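## Task

Lot numbers are printed on the shelf edge under each shelf spot, and several spots may carry the same number. Get one cardboard box from lot 451 and one from lot 434 onto the desk, each lying fully on it with nothing overhanging an edge. All other cardboard boxes must stay on their own shelves. A lot that doesn't exist in the storeroom is skipped. The robot must not topple or finish leaning, or the task fails.

## Robot and tools

ROBOT. A simulated Hello Robot Stretch 3 with one arm. Its two-wheel base is 0.33 m long and 0.34 m wide with a rounded back, and it pivots about the point between the drive wheels, 0.05 m behind the front edge. A lift rides up a mast; the arm telescopes out toward the robot's right. The base cannot slide sideways, so to shift the gripper forward or back you drive the base. With the arm pulled in and the wrist folded, the wrist pokes out up to 0.06 m past the right side and a turn sweeps a 0.28 m radius; an unfolded, level wrist reaches beyond that circle. Loose objects may occasionally get nudged by outside forces.

FRAMES. All positions are in metres. Base frame: origin on the floor midway between the drive wheels, x forward, y left, z up. hand_pose is in this frame, located where the closed fingertips meet; with every wrist joint at zero its x axis points up, y points back along the arm toward the mast, z toward the rear. The odometry frame is the base frame as it stood when the scene began; base_odometry only integrates wheel rotation (slip is counted as travel), with heading in rad from -3.142 to 3.142, positive to the left.

move. One action per call. "base" is an object with exactly one key, both relative offsets from where the base last reported itself (or from its current spot if the previous result showed a move still running): translate_m, drive straight, forward positive, -3 to 3 m; or rotate_rad, spin in place, left positive, -6.4 to 6.4 rad. "joints" is a single object holding absolute targets keyed by joint name (tolerance for done in brackets): lift_m 0 to 1.1 m (±0.004); arm_m extension 0 to 0.52 m (±0.004); wrist_yaw_rad -1.345 to 4.42 (±0.02; 0 lines the gripper up with the arm, positive swings it toward the front); wrist_pitch_rad -1.57 to 0.451 (±0.05; 0 level, negative tips the fingers down); wrist_roll_rad -2.911 to 2.918 (±0.02; 0 means fingers side by side and level); gripper_m -0.089 to 0.179 (±0.004; larger is wider; actual fingertip gap is about 0.007 m less near closed, 0.025 m less wide open); head_pan_rad -3.953 to 1.73 (±0.1; 0 forward, positive left, -1.57 looks along the arm); head_tilt_rad -1.53 to 0.419 (±0.1; negative looks down). Omitted joints keep their old targets and may still be pushing. "pace" is "default" or "max"; top speeds default/max: translate_m 0.12/0.30 m/s, rotate_rad 0.76/1.90 rad/s, lift_m 0.11/0.15 m/s, arm_m 0.14/0.40 m/s; gripper has one speed. "speeds" instead sets per-key top speeds, no higher than max. The base is capped at 0.10 m/s and 0.63 rad/s unless lift_m < 0.30, arm_m < 0.03 and wrist_yaw_rad > 2.54 all hold. "contact_limits" goes only with the matching command: arm_m a number, motor effort % 1 to 100 (negative sense when retracting); lift_m an object {"down": v, "up": v} in % of force above free motion (defaults 32-47 down, 21-36 up; below about 12 may trip with no contact); translate_m and rotate_rad a wheel effort, active only during that base move. {"servos": "reboot"} is sent alone and re-enables servos that shut off. "cameras" picks images (head_camera, nav_camera, wrist_camera, all; [] for none). "blocking" false returns in about 0.5 s while motion continues; a later move overrides only what it names. An action runs at most 15 s; a move times out after 14 s. Unknown keys make a call invalid; out-of-range values get it refused, and a refusal or an unrequested stop cancels the later move, wait and finished_scene calls in that same reply.

wait: seconds 0 to 10, optional cameras; returns early once motion settles. stop: brakes all running motions (it needs room and may drift off path); braked joints read "stopped" and can keep pressing. zoom_image: camera plus region [x0, y0, x1, y1] in image pixels, at most 504 by 504, taken from that camera's latest image. finished_scene: scene, the current scene's number; irreversible, and the result must hold with the robot idle.

RESULTS. The "move" line reads done or the worst status. base_status and joint_status: done, moving, off_target (resting short and maybe still pushing), contact_stop (that joint goes slack until next commanded), time_out or torque_fault (target dropped), stopped. on_its_own lists uncommanded behaviour; "held at" there is the target, not the reading. motor_effort is % of max, positive toward higher values, peak in brackets; full effort reads about 45 on wrist pitch and 72 on wrist roll; positive wheel effort pushes forward. lidar_m: 12 sectors of 30 degrees, first straight ahead, counterclockwise (4th left, 7th behind, 10th right), seen at 0.17 m height, 0.15 to 12 m; "-" means nothing or closer than 0.15 m; it sees table legs, not tops, and misses glass. wrist_depth_mm (45 to 1000) and head_depth_mm (280 to 4000) are 7x7 grids of median depth from top left; "-" is out of range or blank. turned_by_wheels and turned_by_imu give rotation since the last result; trust the IMU if they differ by over 0.15 rad. base_tilt in degrees, forward and right positive, with up to about 4 degrees bias. "pictures" gives image order. head_camera images must be turned a quarter clockwise to stand upright, nav_camera a quarter counterclockwise. Calibration lines give K and T_world_to_cam, world meaning the base frame.

CAUTIONS. To fold the wrist over the base (wrist_yaw_rad 3.0) or unfold it, first put lift_m between 0.32 and 0.95, wrist_pitch_rad at -0.4 and roll near 0; once folded the lift can drop to 0.25. When wrist_yaw_rad is under -0.4, keep pitch at -0.5 or lower. To grip, command gripper_m smaller than the object; to let go, open at least 0.05 wider than it or fully. Readings don't confirm a hold, and an overtight squeeze can relax, so resend it. Wrist and head never contact-stop and can overheat into torque_fault. Pushing on something solid with the gripper above about 0.45 m, or driving while holding or snagged, can tip the robot; if base_tilt leans, back off. Avoid drops, releasing moving objects, slams, hard hits and strong pushes.

Each tool is called after "Request:" as name(argument=value, ...), one argument or row to a line, values as JSON.

## Session

Request:
move(
  joints={"head_pan_rad": -1.57, "head_tilt_rad": -0.35},
  pace="max",
  cameras=["head_camera","nav_camera"],
)

Request:
move(
  joints={"head_pan_rad": 0, "head_tilt_rad": -0.35},
  pace="max",
  cameras=["head_camera","nav_camera"],
)

Request:
move(
  joints={"head_pan_rad": 1.57, "head_tilt_rad": -0.35},
  pace="max",
  cameras=["head_camera","nav_camera"],
)

Request:
move(
  joints={"head_pan_rad": -3.14, "head_tilt_rad": -0.35},
  pace="max",
  cameras=["head_camera","nav_camera"],
)

Scene clock: 2.07 s.
move: done
base_odometry: x=+0.000 y=+0.000 heading=+0.000
turned_by_wheels: +0.000
turned_by_imu: +0.000
base_tilt: forward=-0.4 right=-1.1
lidar_m: 0.72 0.72 0.85 1.53 2.66 1.25 1.01 1.11 1.81 1.62 1.39 0.83
head_depth_mm: 1677 1810 1838 2005 2419 1907 1487 / 1843 2039 2108 2228 2214 1896 1477 / 1860 1964 2063 2192 2235 1897 1482 / 1816 1907 2009 2151 2216 1876 1462 / 1392 1473 1565 1701 1852 1819 1454 / 1713 1782 1910 2027 2071 1839 1451 / 1696 1759 1861 1971 2054 1764 1457
base_status: not commanded
joint_positions: lift_m=+0.374 arm_m=+0.001 wrist_yaw_rad=+3.009 wrist_pitch_rad=-0.462 wrist_roll_rad=+0.000 gripper_m=+0.037 head_pan_rad=-1.578 head_tilt_rad=-0.352
joint_status: all done
measured_speeds: translate_m=+0.000 rotate_rad=+0.000 lift_m=+0.000 arm_m=+0.000 wrist_yaw_rad=+0.000 wrist_pitch_rad=+0.000 wrist_roll_rad=+0.000 head_pan_rad=+0.024 head_tilt_rad=+0.000
motor_effort: left_wheel=-0.7(1.0) right_wheel=+0.1(1.2) lift_m=+23.0(24.1) arm_m=-6.2(6.5) wrist_yaw_rad=-0.3(2.1) wrist_pitch_rad=+1.9(2.1) wrist_roll_rad=-0.3(0.3) gripper_m=+0.5(0.8) head_pan_rad=+3.6(5.1) head_tilt_rad=-1.1(8.1)
hand_pose: x=+0.0076 y=+0.0712 z=+0.3774 quat_wxyz=(+0.207, +0.697, +0.116, +0.676) (m; base frame)
wrist_depth_mm: - 138 - - - 869 - / - 150 - - - 977 - / - 168 921 - - 951 - / 835 762 203 813 808 799 758 / 694 675 211 663 660 668 669 / 605 600 126 570 128 582 576 / 531 540 285 350 506 514 515
pictures: head_camera (sideways), nav_camera (sideways)
camera_calibration:
head_camera: T_world_to_cam=[[-0.0441049, 0.295551, -0.954308, 1.25776], [0.997177, -0.0450738, -0.0600456, 0.0717248], [-0.0607608, -0.954263, -0.292729, 0.336983], [0, 0, 0, 1]] pos_world=[0.00442643, -0.0469286, 1.30324]
nav_camera: T_world_to_cam=[[0.0146589, -0.320407, 0.947167, -1.18973], [-0.999888, -0.00764594, 0.0128884, 0.0395306], [0.00311246, -0.947249, -0.320483, 0.370354], [0, 0, 0, 1]] pos_world=[0.0558135, -0.0300772, 1.24505]

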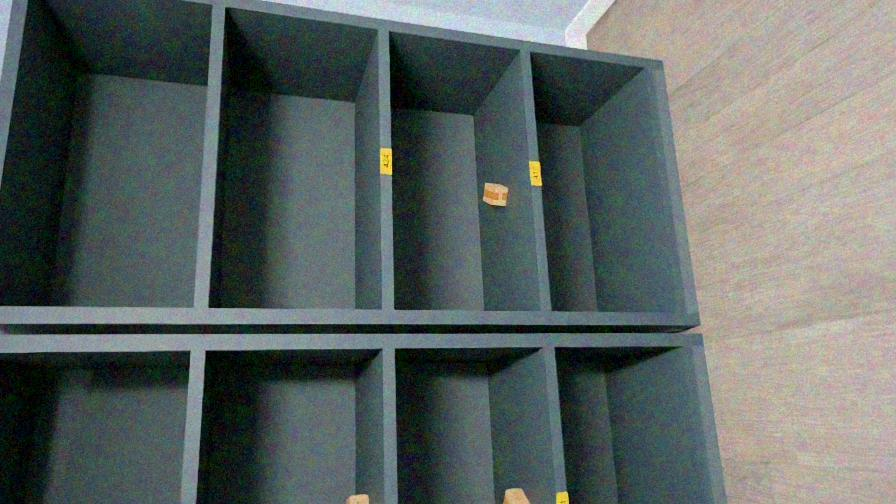

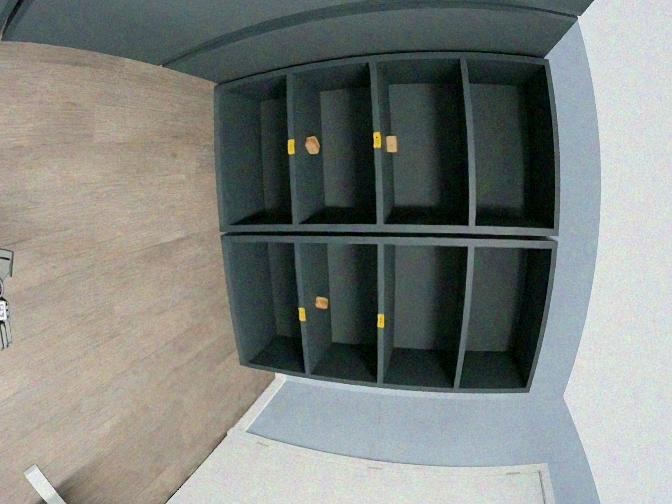

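Scene clock: 4.13 s.
move: done
base_odometry: x=+0.000 y=+0.000 heading=+0.000
turned_by_wheels: +0.000
turned_by_imu: +0.000
base_tilt: forward=-0.4 right=-1.4
lidar_m: 0.72 0.73 0.85 1.53 2.66 1.25 1.01 1.11 1.82 1.63 1.39 0.83
head_depth_mm: 659 701 747 800 863 935 1020 / 641 680 726 775 835 901 981 / 633 667 705 753 805 871 943 / 610 651 691 736 785 845 915 / 596 629 666 708 757 811 876 / 582 613 649 689 732 786 845 / 569 599 633 671 713 762 819
base_status: not commanded
joint_positions: lift_m=+0.374 arm_m=+0.001 wrist_yaw_rad=+3.009 wrist_pitch_rad=-0.462 wrist_roll_rad=+0.000 gripper_m=+0.037 head_pan_rad=+0.008 head_tilt_rad=-0.352
joint_status: all done
measured_speeds: translate_m=+0.000 rotate_rad=+0.000 lift_m=+0.000 arm_m=+0.000 wrist_yaw_rad=+0.000 wrist_pitch_rad=+0.000 wrist_roll_rad=+0.000 head_pan_rad=-0.024 head_tilt_rad=+0.000
motor_effort: left_wheel=+0.1(0.8) right_wheel=-0.2(1.1) lift_m=+24.0(24.4) arm_m=-9.7(10.1) wrist_yaw_rad=-0.1(1.5) wrist_pitch_rad=+1.9(2.0) wrist_roll_rad=+0.1(0.3) gripper_m=+0.8(0.9) head_pan_rad=-2.9(4.6) head_tilt_rad=+2.5(3.5)
hand_pose: x=+0.0076 y=+0.0712 z=+0.3774 quat_wxyz=(+0.207, +0.697, +0.116, +0.676) (m; base frame)
wrist_depth_mm: - 139 - - - 870 - / - 150 - - - 970 - / - 167 914 - - 936 - / 833 775 204 817 802 799 768 / 700 682 212 663 651 667 670 / 598 595 126 573 129 582 582 / 528 533 287 352 500 510 511
pictures: head_camera (sideways), nav_camera (sideways)
camera_calibration:
head_camera: T_world_to_cam=[[-0.294809, -0.0486852, -0.954315, 1.25932], [0.0295337, 0.99776, -0.0600252, 0.0776015], [0.9551, -0.0458804, -0.292711, 0.330694], [0, 0, 0, 1]] pos_world=[0.0531218, -0.000945059, 1.30324]
nav_camera: T_world_to_cam=[[0.320124, 0.0196575, 0.947172, -1.1916], [0.0232351, -0.999647, 0.0128935, 0.0332071], [0.947091, 0.0178801, -0.320468, 0.364565], [0, 0, 0, 1]] pos_world=[0.0354122, 0.0501008, 1.24505]

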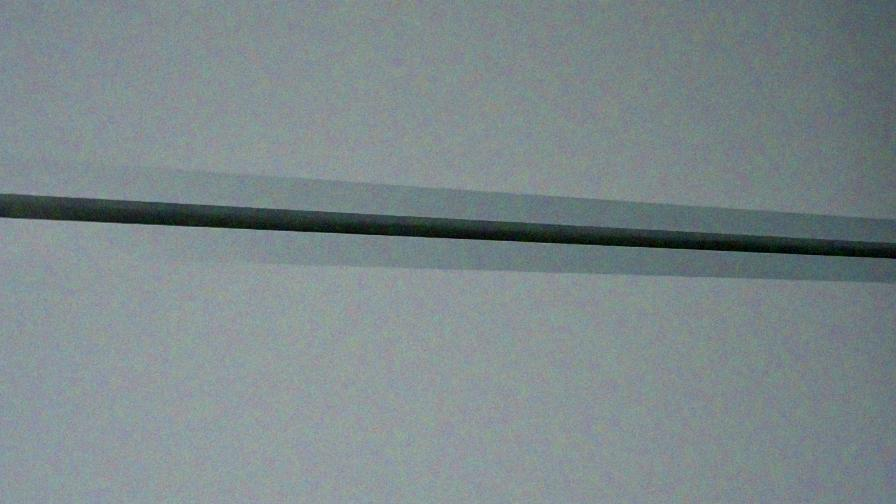

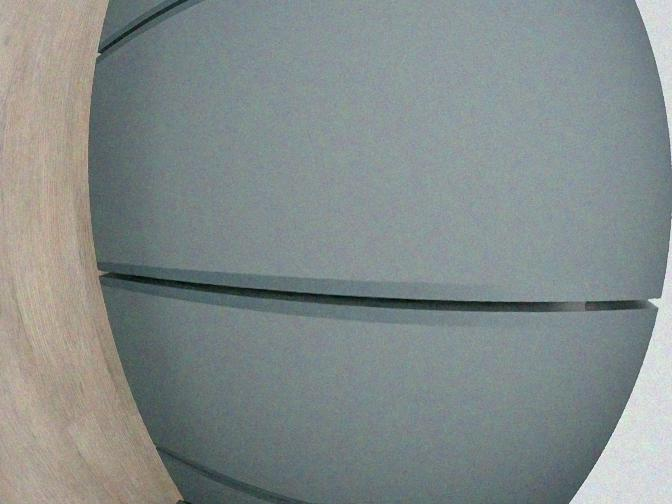

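Scene clock: 6.20 s.
move: done
base_odometry: x=+0.000 y=+0.000 heading=+0.000
turned_by_wheels: +0.000
turned_by_imu: +0.000
base_tilt: forward=-0.3 right=-1.3
lidar_m: 0.72 0.73 0.85 1.53 2.66 1.26 1.01 1.11 1.81 1.62 1.39 0.82
head_depth_mm: 1187 1193 1207 1224 1233 1256 1281 / 1443 1469 1487 1516 1532 1574 1447 / 2398 2531 2698 2848 2496 1829 1482 / 2328 2464 2633 2782 2600 1877 1463 / 2275 2426 2543 2710 2585 1868 1455 / 2230 2339 2502 2612 2584 1872 1451 / 2188 2279 2430 2573 2577 1849 1443
base_status: not commanded
joint_positions: lift_m=+0.374 arm_m=+0.001 wrist_yaw_rad=+3.009 wrist_pitch_rad=-0.462 wrist_roll_rad=+0.000 gripper_m=+0.037 head_pan_rad=+1.578 head_tilt_rad=-0.351
joint_status: all done
measured_speeds: translate_m=+0.000 rotate_rad=+0.000 lift_m=+0.000 arm_m=+0.000 wrist_yaw_rad=+0.000 wrist_pitch_rad=+0.000 wrist_roll_rad=+0.000 head_pan_rad=-0.024 head_tilt_rad=+0.000
motor_effort: left_wheel=-0.5(0.8) right_wheel=+0.0(1.1) lift_m=+24.0(24.7) arm_m=-12.9(13.2) wrist_yaw_rad=+0.1(1.6) wrist_pitch_rad=+2.0(2.1) wrist_roll_rad=-0.2(0.3) gripper_m=+0.3(1.1) head_pan_rad=-2.8(7.1) head_tilt_rad=+5.2(7.5)
hand_pose: x=+0.0076 y=+0.0712 z=+0.3774 quat_wxyz=(+0.207, +0.697, +0.116, +0.676) (m; base frame)
wrist_depth_mm: - 138 - - - 871 - / - 150 - - - 985 - / - 167 919 - - 943 - / 829 764 203 798 803 797 767 / 692 670 212 653 658 678 669 / 596 596 126 576 129 584 580 / 523 538 289 354 505 511 507
pictures: head_camera (sideways), nav_camera (sideways)
camera_calibration:
head_camera: T_world_to_cam=[[0.0483881, -0.293058, -0.954869, 1.25797], [-0.997737, 0.0305035, -0.0599222, 0.0836953], [0.0466875, 0.955608, -0.290919, 0.333898], [0, 0, 0, 1]] pos_world=[0.00704645, 0.0470292, 1.30335]
nav_camera: T_world_to_cam=[[-0.0193607, 0.318344, 0.947778, -1.19039], [0.999667, 0.0223598, 0.0129104, 0.0272459], [-0.0170822, 0.947712, -0.318671, 0.368074], [0, 0, 0, 1]] pos_world=[-0.0439961, 0.0295148, 1.24516]

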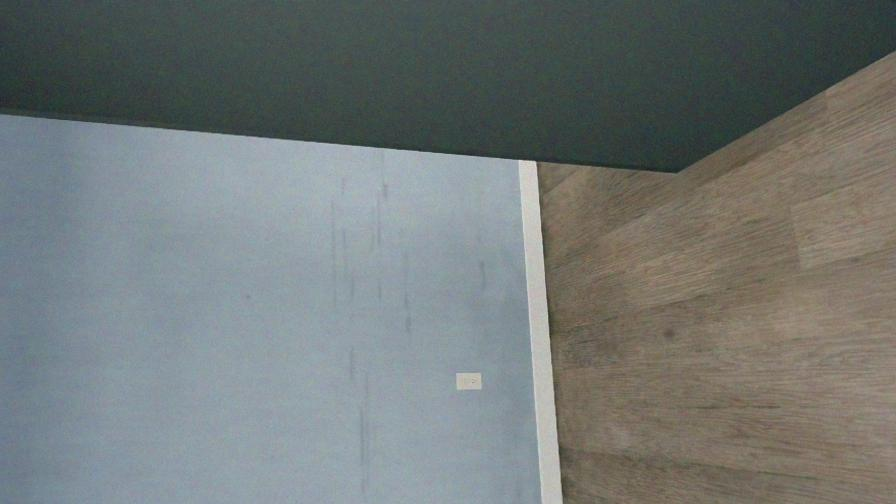

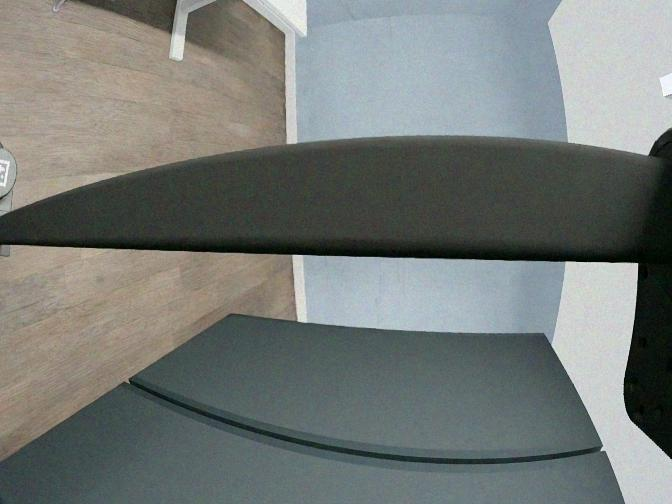

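Scene clock: 9.40 s.
move: done
base_odometry: x=+0.000 y=+0.000 heading=+0.000
turned_by_wheels: +0.000
turned_by_imu: +0.000
base_tilt: forward=-0.5 right=-1.2
lidar_m: 0.72 0.73 0.85 1.53 2.66 1.25 1.01 1.12 1.82 1.62 1.39 0.83
head_depth_mm: 1499 1591 1696 1780 1218 1839 1486 / 1459 1544 1646 1712 1210 1459 1437 / 1410 1493 1580 1673 1204 1211 1431 / 1383 1460 1534 1625 1187 1444 1472 / 1341 1417 1499 1584 1177 1666 1464 / 1306 1381 1460 1529 1177 958 1414 / 1277 1346 1410 1492 1166 911 1447
base_status: not commanded
joint_positions: lift_m=+0.374 arm_m=+0.001 wrist_yaw_rad=+3.009 wrist_pitch_rad=-0.462 wrist_roll_rad=+0.000 gripper_m=+0.037 head_pan_rad=-3.148 head_tilt_rad=-0.350
joint_status: all done
measured_speeds: translate_m=+0.000 rotate_rad=+0.000 lift_m=+0.000 arm_m=+0.000 wrist_yaw_rad=+0.000 wrist_pitch_rad=+0.000 wrist_roll_rad=+0.000 head_pan_rad=+0.024 head_tilt_rad=+0.000
motor_effort: left_wheel=-0.2(0.7) right_wheel=+0.5(1.1) lift_m=+24.6(25.2) arm_m=-12.7(13.7) wrist_yaw_rad=-0.5(1.8) wrist_pitch_rad=+1.8(2.0) wrist_roll_rad=-0.1(0.3) gripper_m=+0.5(1.1) head_pan_rad=+3.7(6.2) head_tilt_rad=+5.0(8.3)
hand_pose: x=+0.0076 y=+0.0712 z=+0.3774 quat_wxyz=(+0.207, +0.697, +0.116, +0.676) (m; base frame)
wrist_depth_mm: - 138 - - - 863 - / - 151 - - - 978 - / - 167 928 - - 939 - / 824 767 203 807 816 798 769 / 701 673 211 672 659 670 664 / 604 595 126 572 129 582 576 / 531 541 288 355 504 512 510
pictures: head_camera (sideways), nav_camera (sideways)
camera_calibration:
head_camera: T_world_to_cam=[[0.293198, 0.0443292, -0.955024, 1.25663], [-0.0443862, -0.997216, -0.0599144, 0.077944], [-0.955021, 0.0599566, -0.290414, 0.339409], [0, 0, 0, 1]] pos_world=[-0.0408374, 0.00167195, 1.30335]
nav_camera: T_world_to_cam=[[-0.318, -0.0149402, 0.947973, -1.18879], [-0.00845958, 0.999881, 0.0129205, 0.0334204], [-0.948053, -0.00391073, -0.318088, 0.373044], [0, 0, 0, 1]] pos_world=[-0.024085, -0.0497182, 1.24517]

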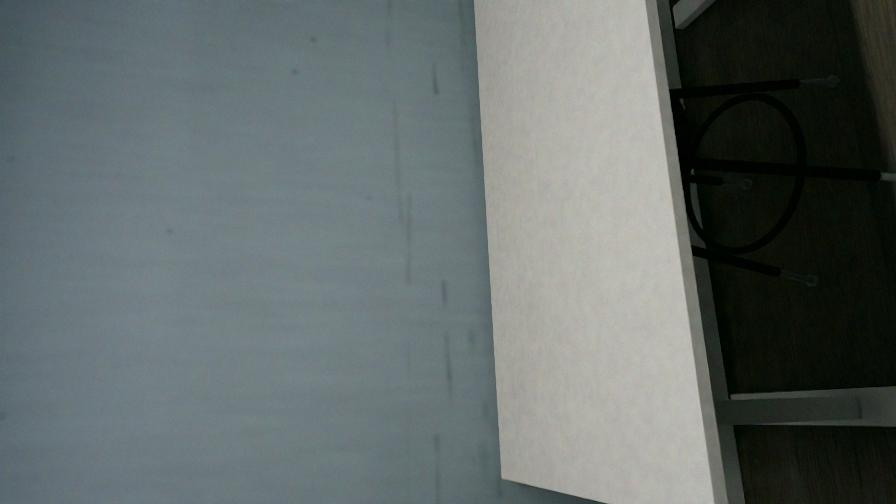

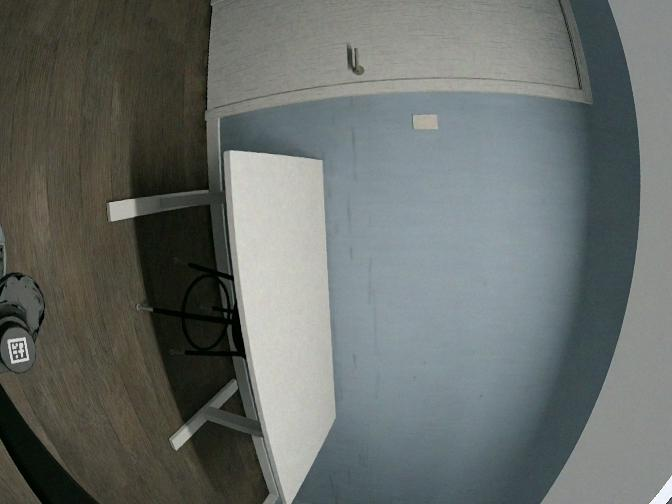

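Request:
move(
  joints={"head_pan_rad": -1.27, "head_tilt_rad": -0.35},
  pace="max",
  cameras=["head_camera"],
)

Request:
zoom_image(
  camera="head_camera",
  region=[340, 0, 590, 125],
)

Request:
zoom_image(
  camera="head_camera",
  region=[340, 250, 590, 450],
)

Scene clock: 24.67 s.
move: done
base_odometry: x=+0.000 y=+0.000 heading=+0.000
turned_by_wheels: +0.000
turned_by_imu: +0.000
base_tilt: forward=-0.3 right=-1.2
lidar_m: 0.72 0.73 0.85 1.53 2.66 1.25 1.01 1.11 1.81 1.63 1.39 0.82
head_depth_mm: 1752 1811 1918 2040 2146 1842 1495 / 1407 1483 1606 2022 1942 1840 1483 / 1765 1846 1918 2025 1859 1825 1477 / 1774 1847 1968 2089 2106 1867 1462 / 1786 1864 1946 2120 2206 1857 1467 / 1797 1860 1945 2081 2072 1860 1460 / 1524 1550 1607 1719 1773 1777 1444
base_status: not commanded
joint_positions: lift_m=+0.374 arm_m=+0.001 wrist_yaw_rad=+3.009 wrist_pitch_rad=-0.462 wrist_roll_rad=+0.000 gripper_m=+0.037 head_pan_rad=-1.262 head_tilt_rad=-0.350
joint_status: all done
measured_speeds: translate_m=+0.000 rotate_rad=+0.000 lift_m=+0.000 arm_m=+0.000 wrist_yaw_rad=+0.000 wrist_pitch_rad=+0.000 wrist_roll_rad=+0.000 head_pan_rad=-0.024 head_tilt_rad=+0.000
motor_effort: left_wheel=-0.2(0.8) right_wheel=+0.2(1.3) lift_m=+25.9(26.0) arm_m=-12.6(13.3) wrist_yaw_rad=-0.4(1.7) wrist_pitch_rad=+1.9(2.1) wrist_roll_rad=-0.1(0.3) gripper_m=+0.5(1.0) head_pan_rad=-3.1(6.1) head_tilt_rad=+4.0(9.6)
hand_pose: x=+0.0076 y=+0.0712 z=+0.3774 quat_wxyz=(+0.207, +0.697, +0.116, +0.676) (m; base frame)
wrist_depth_mm: - 139 - - - 876 - / - 151 - - - 994 - / - 167 939 - - 943 - / 834 769 203 808 797 803 765 / 698 679 211 664 656 671 665 / 609 599 126 571 129 579 577 / 528 537 286 354 503 509 512
pictures: head_camera (sideways)
camera_calibration:
head_camera: T_world_to_cam=[[-0.133136, 0.264854, -0.955054, 1.25927], [0.961731, 0.267364, -0.0599216, 0.0717171], [0.239476, -0.926482, -0.290314, 0.33199], [0, 0, 0, 1]] pos_world=[0.0191773, -0.0451141, 1.30335]

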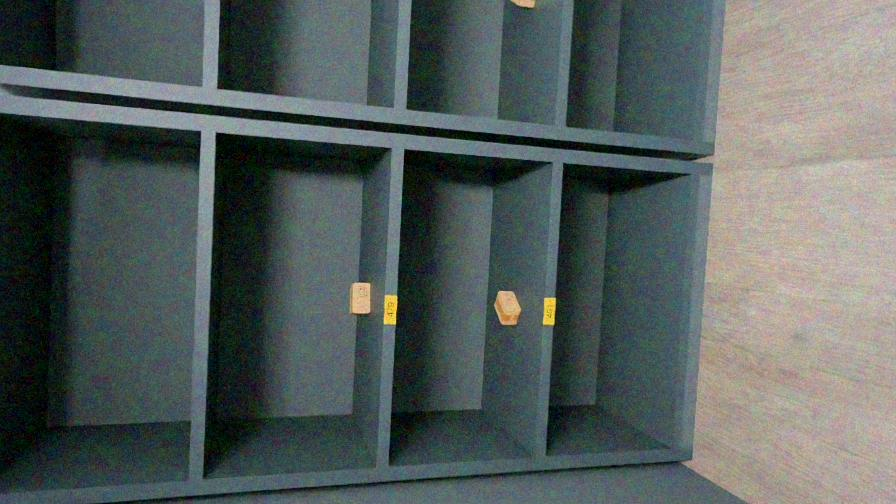

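Scaled by 2.016 from the camera's 896x504 image, which has a finer 1280x720 frame.

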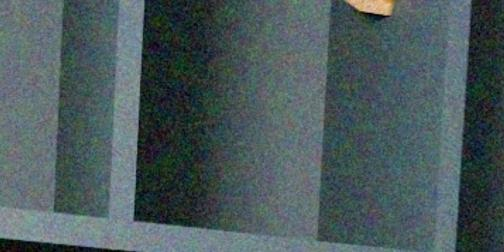

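Scaled by 2.016 from the camera's 896x504 image, which has a finer 1280x720 frame.

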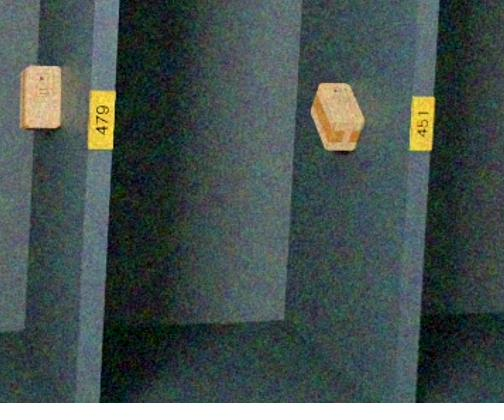

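Request:
move(
  joints={"head_pan_rad": -1.75, "head_tilt_rad": -0.35},
  pace="max",
  cameras=["head_camera"],
)

Request:
zoom_image(
  camera="head_camera",
  region=[330, 200, 590, 350],
)

Scene clock: 40.13 s.
move: done
base_odometry: x=+0.000 y=+0.000 heading=+0.000
turned_by_wheels: +0.000
turned_by_imu: +0.000
base_tilt: forward=-0.3 right=-1.1
lidar_m: 0.73 0.73 0.85 1.52 2.66 1.26 1.01 1.11 1.81 1.62 1.39 0.83
head_depth_mm: 1930 1991 2024 2097 2138 1911 1499 / 2098 2223 2346 2432 2399 1908 1491 / 1826 1905 1957 2082 2228 1886 1481 / 1868 2065 2144 2275 2356 1887 1464 / 1844 1965 2036 2149 2202 1879 1468 / 1752 1859 1961 2076 2080 1783 1449 / 1346 1430 1509 1620 1728 1753 1452
base_status: not commanded
joint_positions: lift_m=+0.374 arm_m=+0.001 wrist_yaw_rad=+3.009 wrist_pitch_rad=-0.462 wrist_roll_rad=+0.000 gripper_m=+0.037 head_pan_rad=-1.766 head_tilt_rad=-0.350
joint_status: all done
measured_speeds: all 0
motor_effort: left_wheel=-0.2(0.5) right_wheel=+0.0(1.0) lift_m=+25.7(26.9) arm_m=-11.6(12.8) wrist_yaw_rad=+0.3(1.2) wrist_pitch_rad=+1.9(2.0) wrist_roll_rad=-0.2(0.3) gripper_m=+0.4(0.9) head_pan_rad=-0.4(4.6) head_tilt_rad=+4.2(7.7)
hand_pose: x=+0.0076 y=+0.0712 z=+0.3774 quat_wxyz=(+0.207, +0.697, +0.116, +0.676) (m; base frame)
wrist_depth_mm: - 139 - - - 865 - / - 151 - - - 972 - / - 167 923 - - 951 - / 823 769 204 801 798 801 761 / 700 673 211 666 655 670 674 / 595 602 126 575 129 583 578 / 530 539 288 356 501 509 509
pictures: head_camera (sideways)
camera_calibration:
head_camera: T_world_to_cam=[[0.0114214, 0.296219, -0.955052, 1.25838], [0.971182, -0.23068, -0.0599332, 0.0717519], [-0.238064, -0.926845, -0.290317, 0.334919], [0, 0, 0, 1]] pos_world=[-0.00432439, -0.0457854, 1.30335]

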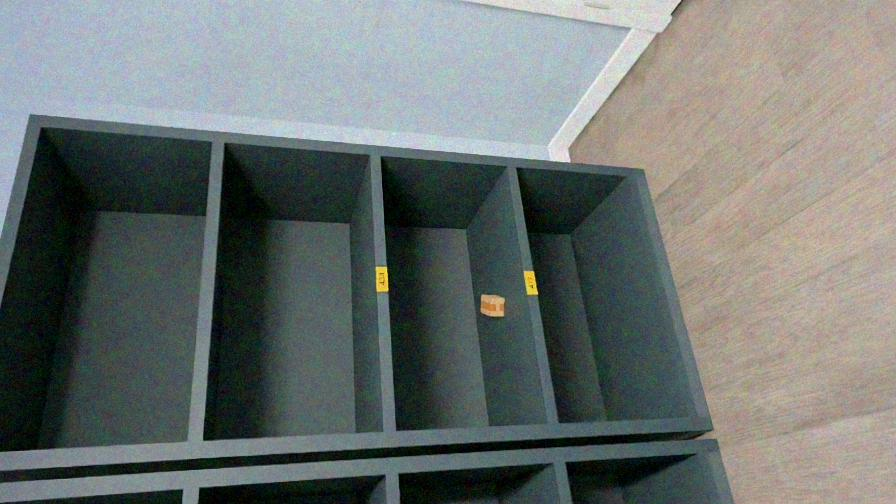

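Scaled by 1.938 from the camera's 896x504 image, which has a finer 1280x720 frame.

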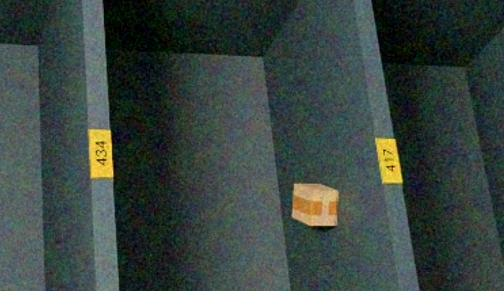

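Request:
move(
  base={"rotate_rad": -1.117},
  joints={"lift_m": 0.29},
  pace="max",
  cameras=[],
)

Request:
move(
  base={"translate_m": 1.135},
  pace="max",
  cameras=[],
)

Request:
move(
  base={"rotate_rad": 1.323},
  joints={"lift_m": 0.5, "head_pan_rad": -1.57, "head_tilt_rad": -0.6},
  pace="max",
  cameras=[],
)

Request:
move(
  joints={"wrist_yaw_rad": 0, "gripper_m": 0.179},
  pace="max",
  cameras=[],
)

Request:
move(
  joints={"wrist_pitch_rad": -0.1},
  pace="max",
  cameras=["head_camera","wrist_camera"],
)

Scene clock: 97.60 s.
move: done
base_odometry: x=+0.000 y=+0.000 heading=-1.117
turned_by_wheels: -1.117
turned_by_imu: -1.095
base_tilt: forward=-0.4 right=-1.0
lidar_m: 1.53 0.86 0.73 0.72 0.83 1.39 2.66 1.26 1.01 1.11 1.76 1.63
head_depth_mm: 1323 1380 1479 1552 1222 948 1484 / 1326 1399 1473 1569 1211 984 1436 / 1329 1398 1484 1562 1200 976 1482 / 1329 1409 1483 1566 1186 972 1421 / 1334 1410 1495 1600 1659 1670 1461 / 1340 1408 1491 1591 1683 1774 1455 / 1327 1400 1486 1577 1680 1764 1451
base_status: done
joint_positions: lift_m=+0.290 arm_m=+0.001 wrist_yaw_rad=+3.009 wrist_pitch_rad=-0.463 wrist_roll_rad=+0.000 gripper_m=+0.037 head_pan_rad=-1.750 head_tilt_rad=-0.350
joint_status: all done
measured_speeds: all 0
motor_effort: left_wheel=+5.9(14.6) right_wheel=-9.9(14.6) lift_m=+30.1(30.9) arm_m=-12.4(13.3) wrist_yaw_rad=-0.1(1.7) wrist_pitch_rad=+2.1(2.2) wrist_roll_rad=-0.1(0.3) gripper_m=+0.1(1.0) head_pan_rad=+3.6(4.1) head_tilt_rad=+4.4(4.9)
hand_pose: x=+0.0076 y=+0.0711 z=+0.2927 quat_wxyz=(+0.208, +0.697, +0.117, +0.676) (m; base frame)
wrist_depth_mm: - 139 - - - - - / - 151 162 - - - - / 850 167 209 791 773 785 760 / 701 641 203 678 667 662 665 / 579 575 213 547 549 562 557 / 496 496 126 295 129 483 485 / 272 278 262 269 408 424 426
pictures: none
No camera images: "cameras" was empty.

Scene clock: 102.77 s.
move: done
base_odometry: x=+0.498 y=-1.020 heading=-1.117
turned_by_wheels: +0.000
turned_by_imu: +0.000
base_tilt: forward=-0.3 right=-1.3
lidar_m: 0.84 0.55 0.47 0.46 0.53 0.89 3.73 1.74 1.80 1.46 0.68 0.83
head_depth_mm: 1523 1602 1703 1793 1924 1912 1490 / 1533 1620 1706 1820 1926 1904 1490 / 1531 1620 1724 1815 1938 1893 1471 / 1544 1627 1722 1835 1931 1883 1471 / 1549 1642 1742 1857 1949 1861 1461 / 1566 1652 1753 1844 1970 1866 1458 / 1546 1623 1343 1433 1482 1609 1404
base_status: done
joint_positions: lift_m=+0.290 arm_m=+0.001 wrist_yaw_rad=+3.009 wrist_pitch_rad=-0.463 wrist_roll_rad=+0.000 gripper_m=+0.037 head_pan_rad=-1.750 head_tilt_rad=-0.350
joint_status: not commanded
measured_speeds: all 0
motor_effort: left_wheel=+4.7(16.0) right_wheel=+2.9(10.7) lift_m=+27.5(30.4) arm_m=-10.1(13.2) wrist_yaw_rad=-0.4(1.5) wrist_pitch_rad=+2.1(2.2) wrist_roll_rad=-0.1(0.4) gripper_m=+0.5(1.0) head_pan_rad=+2.1(3.8) head_tilt_rad=+4.3(4.9)
hand_pose: x=+0.0076 y=+0.0711 z=+0.2927 quat_wxyz=(+0.208, +0.697, +0.117, +0.676) (m; base frame)
wrist_depth_mm: - 139 - - 463 445 431 / - 150 161 - 512 - 460 / - 167 175 - 555 - - / 699 198 197 633 617 - - / 584 577 211 557 545 556 555 / 501 498 126 297 128 481 477 / 273 277 263 268 412 424 424
pictures: none
No camera images: "cameras" was empty.

Scene clock: 105.50 s.
move: done
base_odometry: x=+0.498 y=-1.020 heading=+0.206
turned_by_wheels: +1.323
turned_by_imu: +1.302
base_tilt: forward=-0.4 right=-1.2
lidar_m: 0.46 0.48 0.64 1.65 1.93 1.74 1.80 1.42 0.68 0.97 0.65 0.49
head_depth_mm: 798 877 921 633 1042 887 1079 / 796 870 909 627 1105 884 1166 / 793 870 896 621 1096 872 1159 / 787 869 753 614 1077 869 1150 / 791 866 864 607 1080 863 1152 / 787 863 859 603 1068 859 1148 / 786 862 844 624 1065 852 1143
base_status: done
joint_positions: lift_m=+0.500 arm_m=+0.001 wrist_yaw_rad=+3.009 wrist_pitch_rad=-0.463 wrist_roll_rad=+0.000 gripper_m=+0.037 head_pan_rad=-1.567 head_tilt_rad=-0.601
joint_status: all done
measured_speeds: all 0
motor_effort: left_wheel=-5.9(13.2) right_wheel=+7.8(13.6) lift_m=+24.0(34.7) arm_m=-12.7(13.6) wrist_yaw_rad=-0.7(1.9) wrist_pitch_rad=+2.1(2.3) wrist_roll_rad=+0.0(0.3) gripper_m=-0.2(1.1) head_pan_rad=-3.2(4.6) head_tilt_rad=-5.3(7.7)
hand_pose: x=+0.0076 y=+0.0710 z=+0.5026 quat_wxyz=(+0.208, +0.697, +0.117, +0.676) (m; base frame)
wrist_depth_mm: - 139 - - - - - / - 151 - - - - - / - 167 - - - - - / - 949 203 - - - - / 862 837 213 816 811 846 - / 755 751 126 711 129 719 - / 660 667 286 634 638 635 -
pictures: none
No camera images: "cameras" was empty.

Scene clock: 107.47 s.
move: done
base_odometry: x=+0.498 y=-1.020 heading=+0.206
turned_by_wheels: +0.000
turned_by_imu: +0.000
base_tilt: forward=-0.3 right=-1.3
lidar_m: 0.47 0.48 0.64 1.65 1.93 1.74 1.80 1.42 0.68 0.97 0.66 0.49
head_depth_mm: 797 877 922 634 1038 884 1078 / 793 873 911 628 1105 880 1162 / 796 873 895 620 1097 872 1160 / 790 870 750 615 1085 868 1160 / 788 865 865 609 1078 866 1149 / 784 866 856 603 1071 860 1150 / 783 860 845 596 1062 855 1139
base_status: not commanded
joint_positions: lift_m=+0.500 arm_m=+0.001 wrist_yaw_rad=+0.003 wrist_pitch_rad=-0.463 wrist_roll_rad=+0.000 gripper_m=+0.179 head_pan_rad=-1.570 head_tilt_rad=-0.601
joint_status: all done
measured_speeds: all 0
motor_effort: left_wheel=-6.5(6.6) right_wheel=+7.6(8.7) lift_m=+23.4(24.1) arm_m=-11.9(13.2) wrist_yaw_rad=-2.9(7.5) wrist_pitch_rad=+2.2(2.3) wrist_roll_rad=+0.0(0.3) gripper_m=+0.6(83.4) head_pan_rad=-2.9(3.8) head_tilt_rad=-3.5(5.4)
hand_pose: x=-0.0208 y=-0.3640 z=+0.5026 quat_wxyz=(+0.689, +0.164, -0.688, -0.162) (m; base frame)
wrist_depth_mm: - - - 331 305 301 315 / 289 288 286 - 280 280 275 / - - - - - 784 - / - - - - - 842 - / - 142 - - - - - / - 126 - - - - - / - - - - - - 105
pictures: none
No camera images: "cameras" was empty.

Scene clock: 108.40 s.
move: done
base_odometry: x=+0.498 y=-1.020 heading=+0.206
turned_by_wheels: +0.000
turned_by_imu: +0.000
base_tilt: forward=-0.3 right=-1.1
lidar_m: 0.46 0.48 0.65 1.65 1.93 1.75 1.80 1.42 0.68 0.97 0.66 0.49
head_depth_mm: 798 876 925 635 1040 887 1077 / 797 873 913 627 1106 881 1166 / 792 870 897 622 1096 873 1163 / 793 865 750 614 1085 867 1152 / 789 866 864 608 1081 868 1150 / 787 863 856 601 1069 856 1148 / 783 857 843 600 1058 856 1138
base_status: not commanded
joint_positions: lift_m=+0.500 arm_m=+0.001 wrist_yaw_rad=+0.003 wrist_pitch_rad=-0.123 wrist_roll_rad=+0.000 gripper_m=+0.179 head_pan_rad=-1.570 head_tilt_rad=-0.601
joint_status: all done
measured_speeds: all 0
motor_effort: left_wheel=-6.2(6.6) right_wheel=+7.9(9.0) lift_m=+23.8(24.6) arm_m=-12.1(12.5) wrist_yaw_rad=-3.0(5.1) wrist_pitch_rad=+3.7(4.4) wrist_roll_rad=+0.2(0.3) gripper_m=+0.7(1.1) head_pan_rad=-2.9(3.5) head_tilt_rad=-3.6(4.4)
hand_pose: x=-0.0207 y=-0.3969 z=+0.5834 quat_wxyz=(+0.706, +0.045, -0.705, -0.043) (m; base frame)
wrist_depth_mm: - 662 - - - - - / - 676 - - - 663 - / - - - 463 - - - / - - - - - - - / 312 309 308 326 306 305 305 / - 140 - - - - - / - - - - - - 105
pictures: head_camera (sideways), wrist_camera
camera_calibration:
head_camera: T_world_to_cam=[[-0.0467264, 0.520465, -0.852604, 1.12506], [0.9975, -0.0209868, -0.0674785, 0.081345], [-0.0530137, -0.853625, -0.518183, 0.630256], [0, 0, 0, 1]] pos_world=[0.00484057, -0.0458466, 1.29131]
wrist_camera: T_world_to_cam=[[-0.998851, -0.045965, -0.0135829, -0.0242782], [-0.00180432, 0.319249, -0.947669, 0.712037], [0.047896, -0.946555, -0.318965, -0.0224507], [0, 0, 0, 1]] pos_world=[-0.0218902, -0.249684, 0.667284]

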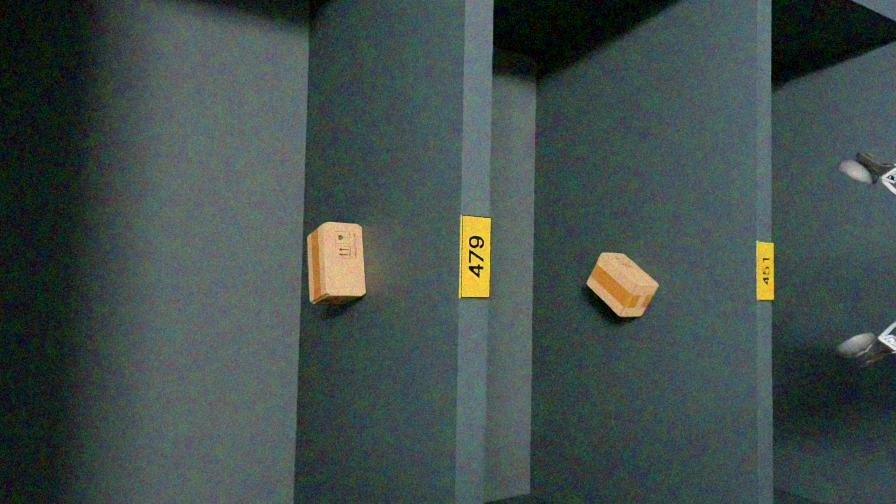

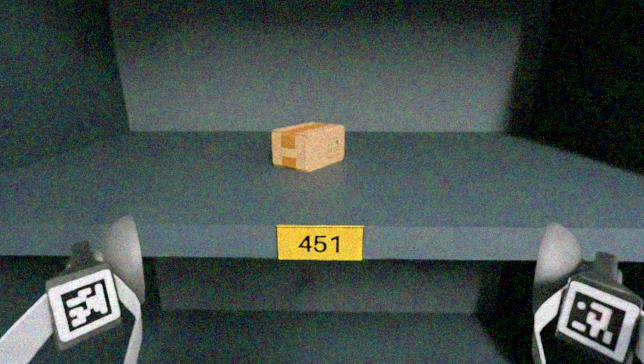

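Request:
zoom_image(
  camera="wrist_camera",
  region=[240, 100, 380, 190],
)

Request:
zoom_image(
  camera="head_camera",
  region=[570, 230, 680, 340],
)

Scaled by 3.600.

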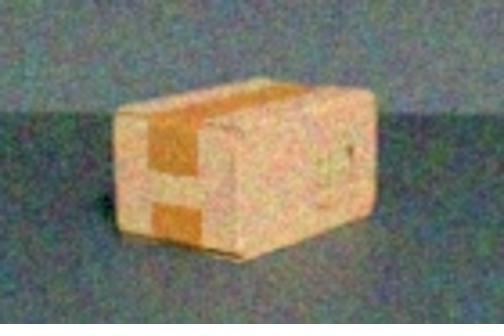

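Scaled by 4.582 from the camera's 896x504 image, which has a finer 1280x720 frame.

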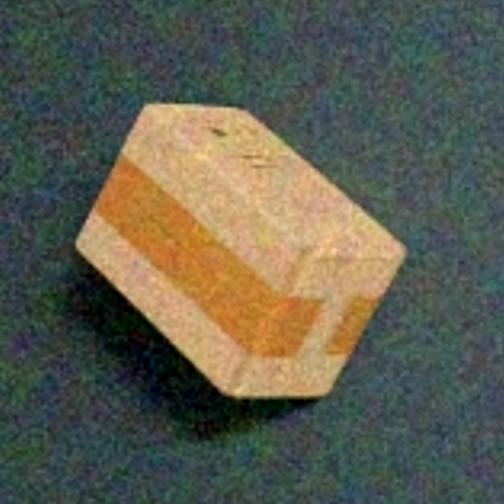

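Request:
move(
  base={"translate_m": 0.106},
  joints={"wrist_yaw_rad": -0.38, "lift_m": 0.48},
  cameras=[],
)

Request:
move(
  joints={"arm_m": 0.24},
  contact_limits={"arm_m": 35},
  pace="max",
  cameras=["head_camera","wrist_camera"],
)

Scene clock: 168.97 s.
move: done
base_odometry: x=+0.602 y=-0.998 heading=+0.206
turned_by_wheels: +0.000
turned_by_imu: -0.001
base_tilt: forward=-0.3 right=-1.2
lidar_m: 0.36 0.37 0.50 1.27 2.81 1.82 1.90 0.76 0.75 0.97 0.53 0.38
head_depth_mm: 794 876 926 635 1110 884 1175 / 794 873 913 628 1106 876 1168 / 789 868 752 622 1091 876 1165 / 789 865 883 616 1085 868 1156 / 786 863 871 609 1079 865 1149 / 783 861 860 602 1075 860 1147 / 780 847 824 595 974 855 1010
base_status: done
joint_positions: lift_m=+0.480 arm_m=+0.001 wrist_yaw_rad=-0.377 wrist_pitch_rad=-0.122 wrist_roll_rad=+0.000 gripper_m=+0.179 head_pan_rad=-1.570 head_tilt_rad=-0.601
joint_status: all done
measured_speeds: all 0
motor_effort: left_wheel=+6.0(10.6) right_wheel=+5.1(11.0) lift_m=+30.6(31.1) arm_m=-10.3(11.3) wrist_yaw_rad=-3.4(6.4) wrist_pitch_rad=+3.5(3.7) wrist_roll_rad=+0.1(0.3) gripper_m=+0.6(1.0) head_pan_rad=-2.8(3.9) head_tilt_rad=-1.4(2.7)
hand_pose: x=-0.1140 y=-0.3793 z=+0.5636 quat_wxyz=(+0.685, -0.090, -0.701, -0.175) (m; base frame)
wrist_depth_mm: - - - - 756 - - / - - - - - - - / - - 431 - - - 446 / 328 328 326 326 - - 461 / 256 274 290 - 904 - 510 / - 126 - - - - - / - - - - - - 105
pictures: none
No camera images: "cameras" was empty.

Scene clock: 170.80 s.
move: done
base_odometry: x=+0.602 y=-0.998 heading=+0.206
turned_by_wheels: +0.000
turned_by_imu: +0.000
base_tilt: forward=-0.3 right=-1.4
lidar_m: 0.36 0.37 0.50 1.27 2.81 1.83 1.91 0.75 0.75 0.97 0.52 0.38
head_depth_mm: 796 876 926 632 1111 884 1172 / 794 872 914 627 1102 879 1166 / 790 871 752 620 1095 877 587 / 790 867 882 615 1085 864 605 / 782 864 871 609 1079 868 1152 / 784 859 859 603 1067 858 1147 / 781 846 824 595 970 852 1012
base_status: not commanded
joint_positions: lift_m=+0.480 arm_m=+0.240 wrist_yaw_rad=-0.377 wrist_pitch_rad=-0.121 wrist_roll_rad=+0.000 gripper_m=+0.179 head_pan_rad=-1.570 head_tilt_rad=-0.601
joint_status: all done
measured_speeds: all 0
motor_effort: left_wheel=+5.5(6.1) right_wheel=+4.7(5.6) lift_m=+28.8(30.7) arm_m=+12.9(14.6) wrist_yaw_rad=-1.8(3.8) wrist_pitch_rad=+3.5(3.7) wrist_roll_rad=+0.2(0.3) gripper_m=+0.9(0.9) head_pan_rad=-2.9(3.5) head_tilt_rad=-1.0(2.1)
contact_limits: arm_m 35 (drawing in: default 31, maximum 55; extending or still: default 40, maximum 69)
hand_pose: x=-0.1141 y=-0.6187 z=+0.5638 quat_wxyz=(+0.685, -0.090, -0.701, -0.175) (m; base frame)
wrist_depth_mm: - - - - - 556 - / - - - - - 590 - / - - - - - - - / 327 300 216 287 322 323 323 / 246 228 218 243 244 243 259 / 123 171 187 187 187 187 186 / 141 146 151 151 151 151 107
pictures: head_camera (sideways), wrist_camera
camera_calibration:
head_camera: T_world_to_cam=[[-0.0466206, 0.520518, -0.852577, 1.12503], [0.997494, -0.0212131, -0.067496, 0.0813575], [-0.0532187, -0.853587, -0.518224, 0.630311], [0, 0, 0, 1]] pos_world=[0.00484031, -0.0458465, 1.29131]
wrist_camera: T_world_to_cam=[[-0.944468, 0.328324, -0.0135551, 0.109597], [0.116395, 0.295682, -0.948169, 0.763322], [-0.307298, -0.897093, -0.317477, -0.244936], [0, 0, 0, 1]] pos_world=[-0.0606044, -0.481414, 0.647483]

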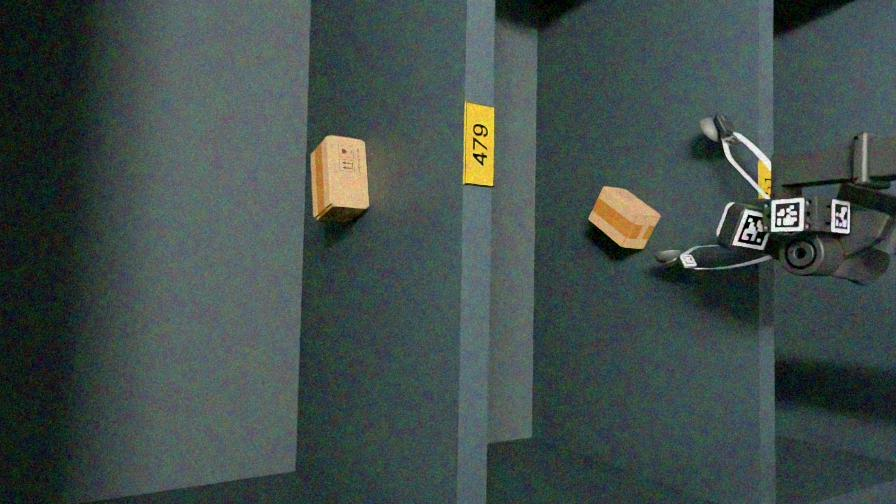

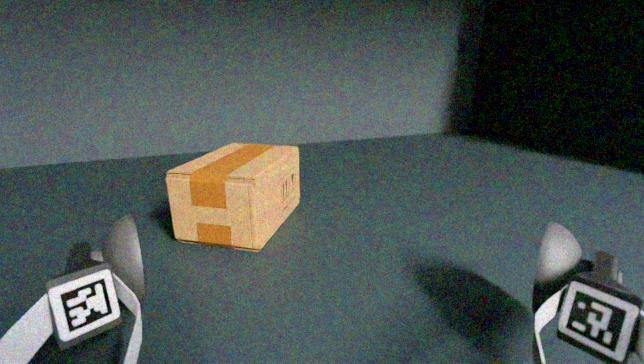

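Request:
move(
  base={"translate_m": 0.03},
  joints={"lift_m": 0.475},
  cameras=[],
)

Request:
move(
  joints={"arm_m": 0.365},
  contact_limits={"arm_m": 35},
  cameras=["wrist_camera"],
)

Scene clock: 207.23 s.
move: done
base_odometry: x=+0.631 y=-0.992 heading=+0.206
turned_by_wheels: +0.000
turned_by_imu: +0.000
base_tilt: forward=-0.3 right=-1.1
lidar_m: 0.33 0.34 0.46 1.17 2.01 1.85 1.93 0.77 0.79 0.97 0.48 0.34
head_depth_mm: 795 875 926 634 1110 885 1180 / 791 874 913 627 1100 879 1170 / 791 865 783 620 1099 876 593 / 787 862 883 616 1082 869 613 / 782 863 871 610 1075 864 1153 / 782 861 859 604 1066 862 1146 / 770 834 790 598 880 825 945
base_status: done
joint_positions: lift_m=+0.475 arm_m=+0.240 wrist_yaw_rad=-0.377 wrist_pitch_rad=-0.121 wrist_roll_rad=+0.000 gripper_m=+0.179 head_pan_rad=-1.570 head_tilt_rad=-0.601
joint_status: all done
measured_speeds: all 0
motor_effort: left_wheel=+4.0(9.5) right_wheel=+6.0(9.3) lift_m=+23.5(26.2) arm_m=+13.0(13.6) wrist_yaw_rad=-2.7(3.8) wrist_pitch_rad=+3.4(3.6) wrist_roll_rad=+0.0(0.3) gripper_m=+0.6(0.9) head_pan_rad=-2.2(2.9) head_tilt_rad=+1.7(1.8)
contact_limits: arm_m 35 (drawing in: default 31, maximum 55; extending or still: default 40, maximum 69)
hand_pose: x=-0.1141 y=-0.6187 z=+0.5588 quat_wxyz=(+0.685, -0.090, -0.701, -0.175) (m; base frame)
wrist_depth_mm: - - - - - 569 - / - - - - - 601 - / - - - - - - - / 312 313 224 231 311 310 309 / 235 221 228 227 233 233 248 / 123 144 188 179 178 179 178 / 135 145 145 139 144 145 107
pictures: none
No camera images: "cameras" was empty.

Scene clock: 209.40 s.
move: done
base_odometry: x=+0.631 y=-0.992 heading=+0.206
turned_by_wheels: +0.000
turned_by_imu: +0.000
base_tilt: forward=-0.3 right=-1.4
lidar_m: 0.33 0.34 0.46 1.16 2.02 1.85 1.93 0.77 0.79 0.97 0.48 0.35
head_depth_mm: 794 873 924 636 1107 881 1181 / 791 870 912 629 1105 883 1170 / 790 870 781 621 1095 803 621 / 787 866 886 615 1089 727 1129 / 786 862 870 608 1079 866 1153 / 781 858 860 602 1071 859 1142 / 772 834 792 596 880 829 952
base_status: not commanded
joint_positions: lift_m=+0.475 arm_m=+0.365 wrist_yaw_rad=-0.380 wrist_pitch_rad=-0.115 wrist_roll_rad=-0.001 gripper_m=+0.179 head_pan_rad=-1.570 head_tilt_rad=-0.600
joint_status: all done
measured_speeds: all 0
motor_effort: left_wheel=+1.8(4.6) right_wheel=+3.2(5.6) lift_m=+29.0(29.7) arm_m=+13.2(16.9) wrist_yaw_rad=+0.0(4.1) wrist_pitch_rad=+2.2(4.0) wrist_roll_rad=+0.4(0.7) gripper_m=+0.6(1.1) head_pan_rad=-1.8(2.9) head_tilt_rad=+1.7(2.0)
contact_limits: arm_m 35 (drawing in: default 31, maximum 55; extending or still: default 40, maximum 69)
hand_pose: x=-0.1149 y=-0.7438 z=+0.5605 quat_wxyz=(+0.686, -0.093, -0.700, -0.174) (m; base frame)
wrist_depth_mm: 288 308 328 - - - 473 / 295 317 336 - - - - / 307 330 - - - - - / 315 317 317 172 293 292 316 / 239 226 238 129 211 238 253 / 123 144 115 107 108 181 181 / 137 147 136 112 110 147 107
pictures: wrist_camera
camera_calibration:
wrist_camera: T_world_to_cam=[[-0.943599, 0.330867, -0.0121612, 0.151089], [0.113818, 0.289666, -0.950336, 0.79371], [-0.310912, -0.898121, -0.310987, -0.363213], [0, 0, 0, 1]] pos_world=[-0.0606984, -0.606111, 0.643174]

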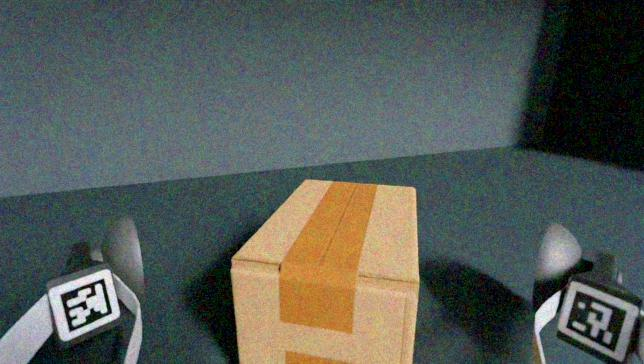

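Request:
move(
  joints={"gripper_m": 0.015},
  cameras=["wrist_camera"],
)

Request:
move(
  joints={"lift_m": 0.52},
  cameras=["wrist_camera"],
)

Scene clock: 218.93 s.
move: done
base_odometry: x=+0.631 y=-0.992 heading=+0.206
turned_by_wheels: +0.000
turned_by_imu: +0.000
base_tilt: forward=-0.3 right=-1.2
lidar_m: 0.33 0.34 0.46 1.17 2.02 1.85 1.93 0.77 0.79 0.97 0.48 0.34
head_depth_mm: 795 875 926 635 1110 886 1174 / 795 870 912 629 1103 880 1166 / 791 867 782 622 1098 803 622 / 789 865 885 614 1085 727 1130 / 785 863 871 610 1077 863 1150 / 782 858 862 602 1073 859 1142 / 772 835 792 597 879 827 946
base_status: not commanded
joint_positions: lift_m=+0.475 arm_m=+0.365 wrist_yaw_rad=-0.380 wrist_pitch_rad=-0.114 wrist_roll_rad=-0.001 gripper_m=+0.016 head_pan_rad=-1.570 head_tilt_rad=-0.600
joint_status: all done
measured_speeds: all 0
motor_effort: left_wheel=+1.3(2.2) right_wheel=+3.4(4.3) lift_m=+26.6(29.7) arm_m=+8.6(10.7) wrist_yaw_rad=+0.1(1.9) wrist_pitch_rad=+2.1(2.3) wrist_roll_rad=+0.3(0.6) gripper_m=-19.7(92.0) head_pan_rad=-1.4(2.3) head_tilt_rad=+1.5(1.8)
contact_limits: arm_m 35 (drawing in: default 31, maximum 55; extending or still: default 40, maximum 69)
hand_pose: x=-0.1149 y=-0.7438 z=+0.5605 quat_wxyz=(+0.686, -0.093, -0.700, -0.174) (m; base frame)
wrist_depth_mm: 288 307 328 - - - 470 / 295 318 335 - - - - / 307 327 - - - - - / 315 319 319 171 187 292 317 / 240 239 158 129 147 238 238 / 182 182 130 127 124 181 181 / 147 137 141 136 136 141 147
pictures: wrist_camera
camera_calibration:
wrist_camera: T_world_to_cam=[[-0.943625, 0.33079, -0.0122214, 0.151079], [0.113822, 0.28958, -0.950362, 0.793675], [-0.310831, -0.898177, -0.310906, -0.363295], [0, 0, 0, 1]] pos_world=[-0.0606985, -0.606111, 0.643174]

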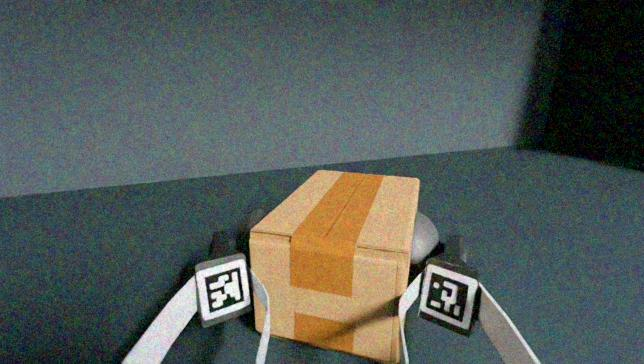

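Scene clock: 220.17 s.
move: done
base_odometry: x=+0.631 y=-0.992 heading=+0.206
turned_by_wheels: +0.000
turned_by_imu: +0.000
base_tilt: forward=-0.3 right=-1.2
lidar_m: 0.33 0.34 0.46 1.17 2.02 1.85 1.93 0.77 0.79 0.97 0.48 0.34
head_depth_mm: 798 872 928 636 1114 885 1176 / 791 871 917 628 1106 884 1168 / 789 867 780 619 1090 682 576 / 789 868 886 615 1089 691 1159 / 787 865 873 609 1078 864 1151 / 782 860 861 603 1071 859 1149 / 772 836 793 597 880 830 947
base_status: not commanded
joint_positions: lift_m=+0.520 arm_m=+0.365 wrist_yaw_rad=-0.380 wrist_pitch_rad=-0.125 wrist_roll_rad=-0.001 gripper_m=+0.016 head_pan_rad=-1.570 head_tilt_rad=-0.600
joint_status: all done
measured_speeds: all 0
motor_effort: left_wheel=+1.8(2.1) right_wheel=+3.4(4.1) lift_m=+31.2(34.8) arm_m=+7.5(8.6) wrist_yaw_rad=-0.2(1.8) wrist_pitch_rad=+4.2(4.3) wrist_roll_rad=+0.2(0.5) gripper_m=-19.8(20.1) head_pan_rad=-1.4(1.7) head_tilt_rad=+0.5(1.5)
contact_limits: arm_m 35 (drawing in: default 31, maximum 55; extending or still: default 40, maximum 69)
hand_pose: x=-0.1147 y=-0.7432 z=+0.6028 quat_wxyz=(+0.685, -0.090, -0.701, -0.177) (m; base frame)
wrist_depth_mm: 287 306 330 - - - 470 / 295 318 335 - - - - / 309 326 - - - - - / 319 335 - 173 173 - - / 322 309 153 129 148 305 306 / 250 264 130 127 124 239 248 / 204 103 196 136 188 196 202
pictures: wrist_camera
camera_calibration:
wrist_camera: T_world_to_cam=[[-0.943575, 0.330917, -0.0126856, 0.152019], [0.117597, 0.299014, -0.946975, 0.839132], [-0.309577, -0.895033, -0.321056, -0.340996], [0, 0, 0, 1]] pos_world=[-0.0608024, -0.60642, 0.687086]

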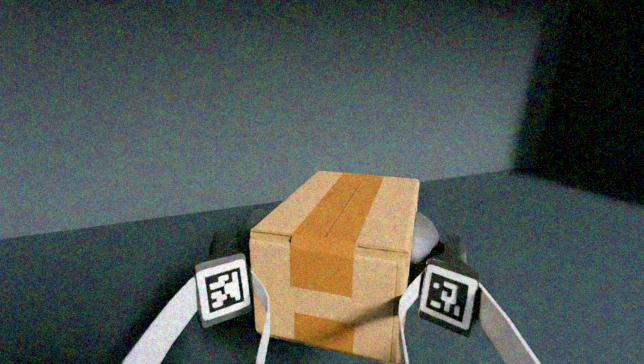

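Request:
move(
  joints={"arm_m": 0.0},
  pace="max",
  speeds={"arm_m": 0.25},
  cameras=[],
)

Request:
move(
  base={"rotate_rad": -1.124},
  joints={"wrist_yaw_rad": 0, "lift_m": 0.8, "head_tilt_rad": -0.5},
  cameras=["wrist_camera"],
)

Request:
move(
  base={"translate_m": -1.61},
  pace="max",
  contact_limits={"translate_m": 40},
  cameras=[],
)

Request:
move(
  base={"rotate_rad": -0.447},
  cameras=["head_camera","nav_camera","wrist_camera"],
)

"pace" acts on no motion here: each has its own speed under "speeds". Leave "pace" out
Scene clock: 255.57 s.
base_odometry: x=+0.631 y=-0.992 heading=+0.206
turned_by_wheels: +0.000
turned_by_imu: +0.000
base_tilt: forward=-0.3 right=-1.3
lidar_m: 0.33 0.34 0.46 1.17 2.02 1.85 1.93 0.77 0.79 0.97 0.48 0.35
head_depth_mm: 796 876 924 634 1115 886 1172 / 792 868 912 628 1102 879 1166 / 788 866 780 623 1096 678 576 / 786 864 882 614 1090 691 1156 / 784 862 871 610 1076 864 1149 / 781 859 859 604 1075 859 1146 / 772 833 791 597 878 826 946
base_status: not commanded
joint_positions: lift_m=+0.520 arm_m=+0.365 wrist_yaw_rad=-0.380 wrist_pitch_rad=-0.125 wrist_roll_rad=-0.001 gripper_m=+0.016 head_pan_rad=-1.570 head_tilt_rad=-0.600
joint_status: all done
measured_speeds: all 0
motor_effort: left_wheel=+1.8(2.1) right_wheel=+3.5(4.1) lift_m=+31.0(34.8) arm_m=+4.0(8.6) wrist_yaw_rad=+0.6(1.8) wrist_pitch_rad=+4.2(4.3) wrist_roll_rad=+0.4(0.5) gripper_m=-19.4(20.1) head_pan_rad=-1.1(1.7) head_tilt_rad=-0.1(1.5)
contact_limits: arm_m 35 (drawing in: default 31, maximum 55; extending or still: default 40, maximum 69)
hand_pose: x=-0.1147 y=-0.7432 z=+0.6028 quat_wxyz=(+0.685, -0.090, -0.701, -0.177) (m; base frame)
wrist_depth_mm: 288 307 329 - - - 470 / 296 317 337 - - - - / 306 328 - - - - - / 319 336 - 172 173 - - / 324 307 152 129 147 308 307 / 252 261 130 127 124 238 249 / 204 103 195 136 189 196 202
pictures: none

not run: a call was refused earlier in this reply.

not run: a call was refused earlier in this reply.

not run: a call was refused earlier in this reply.


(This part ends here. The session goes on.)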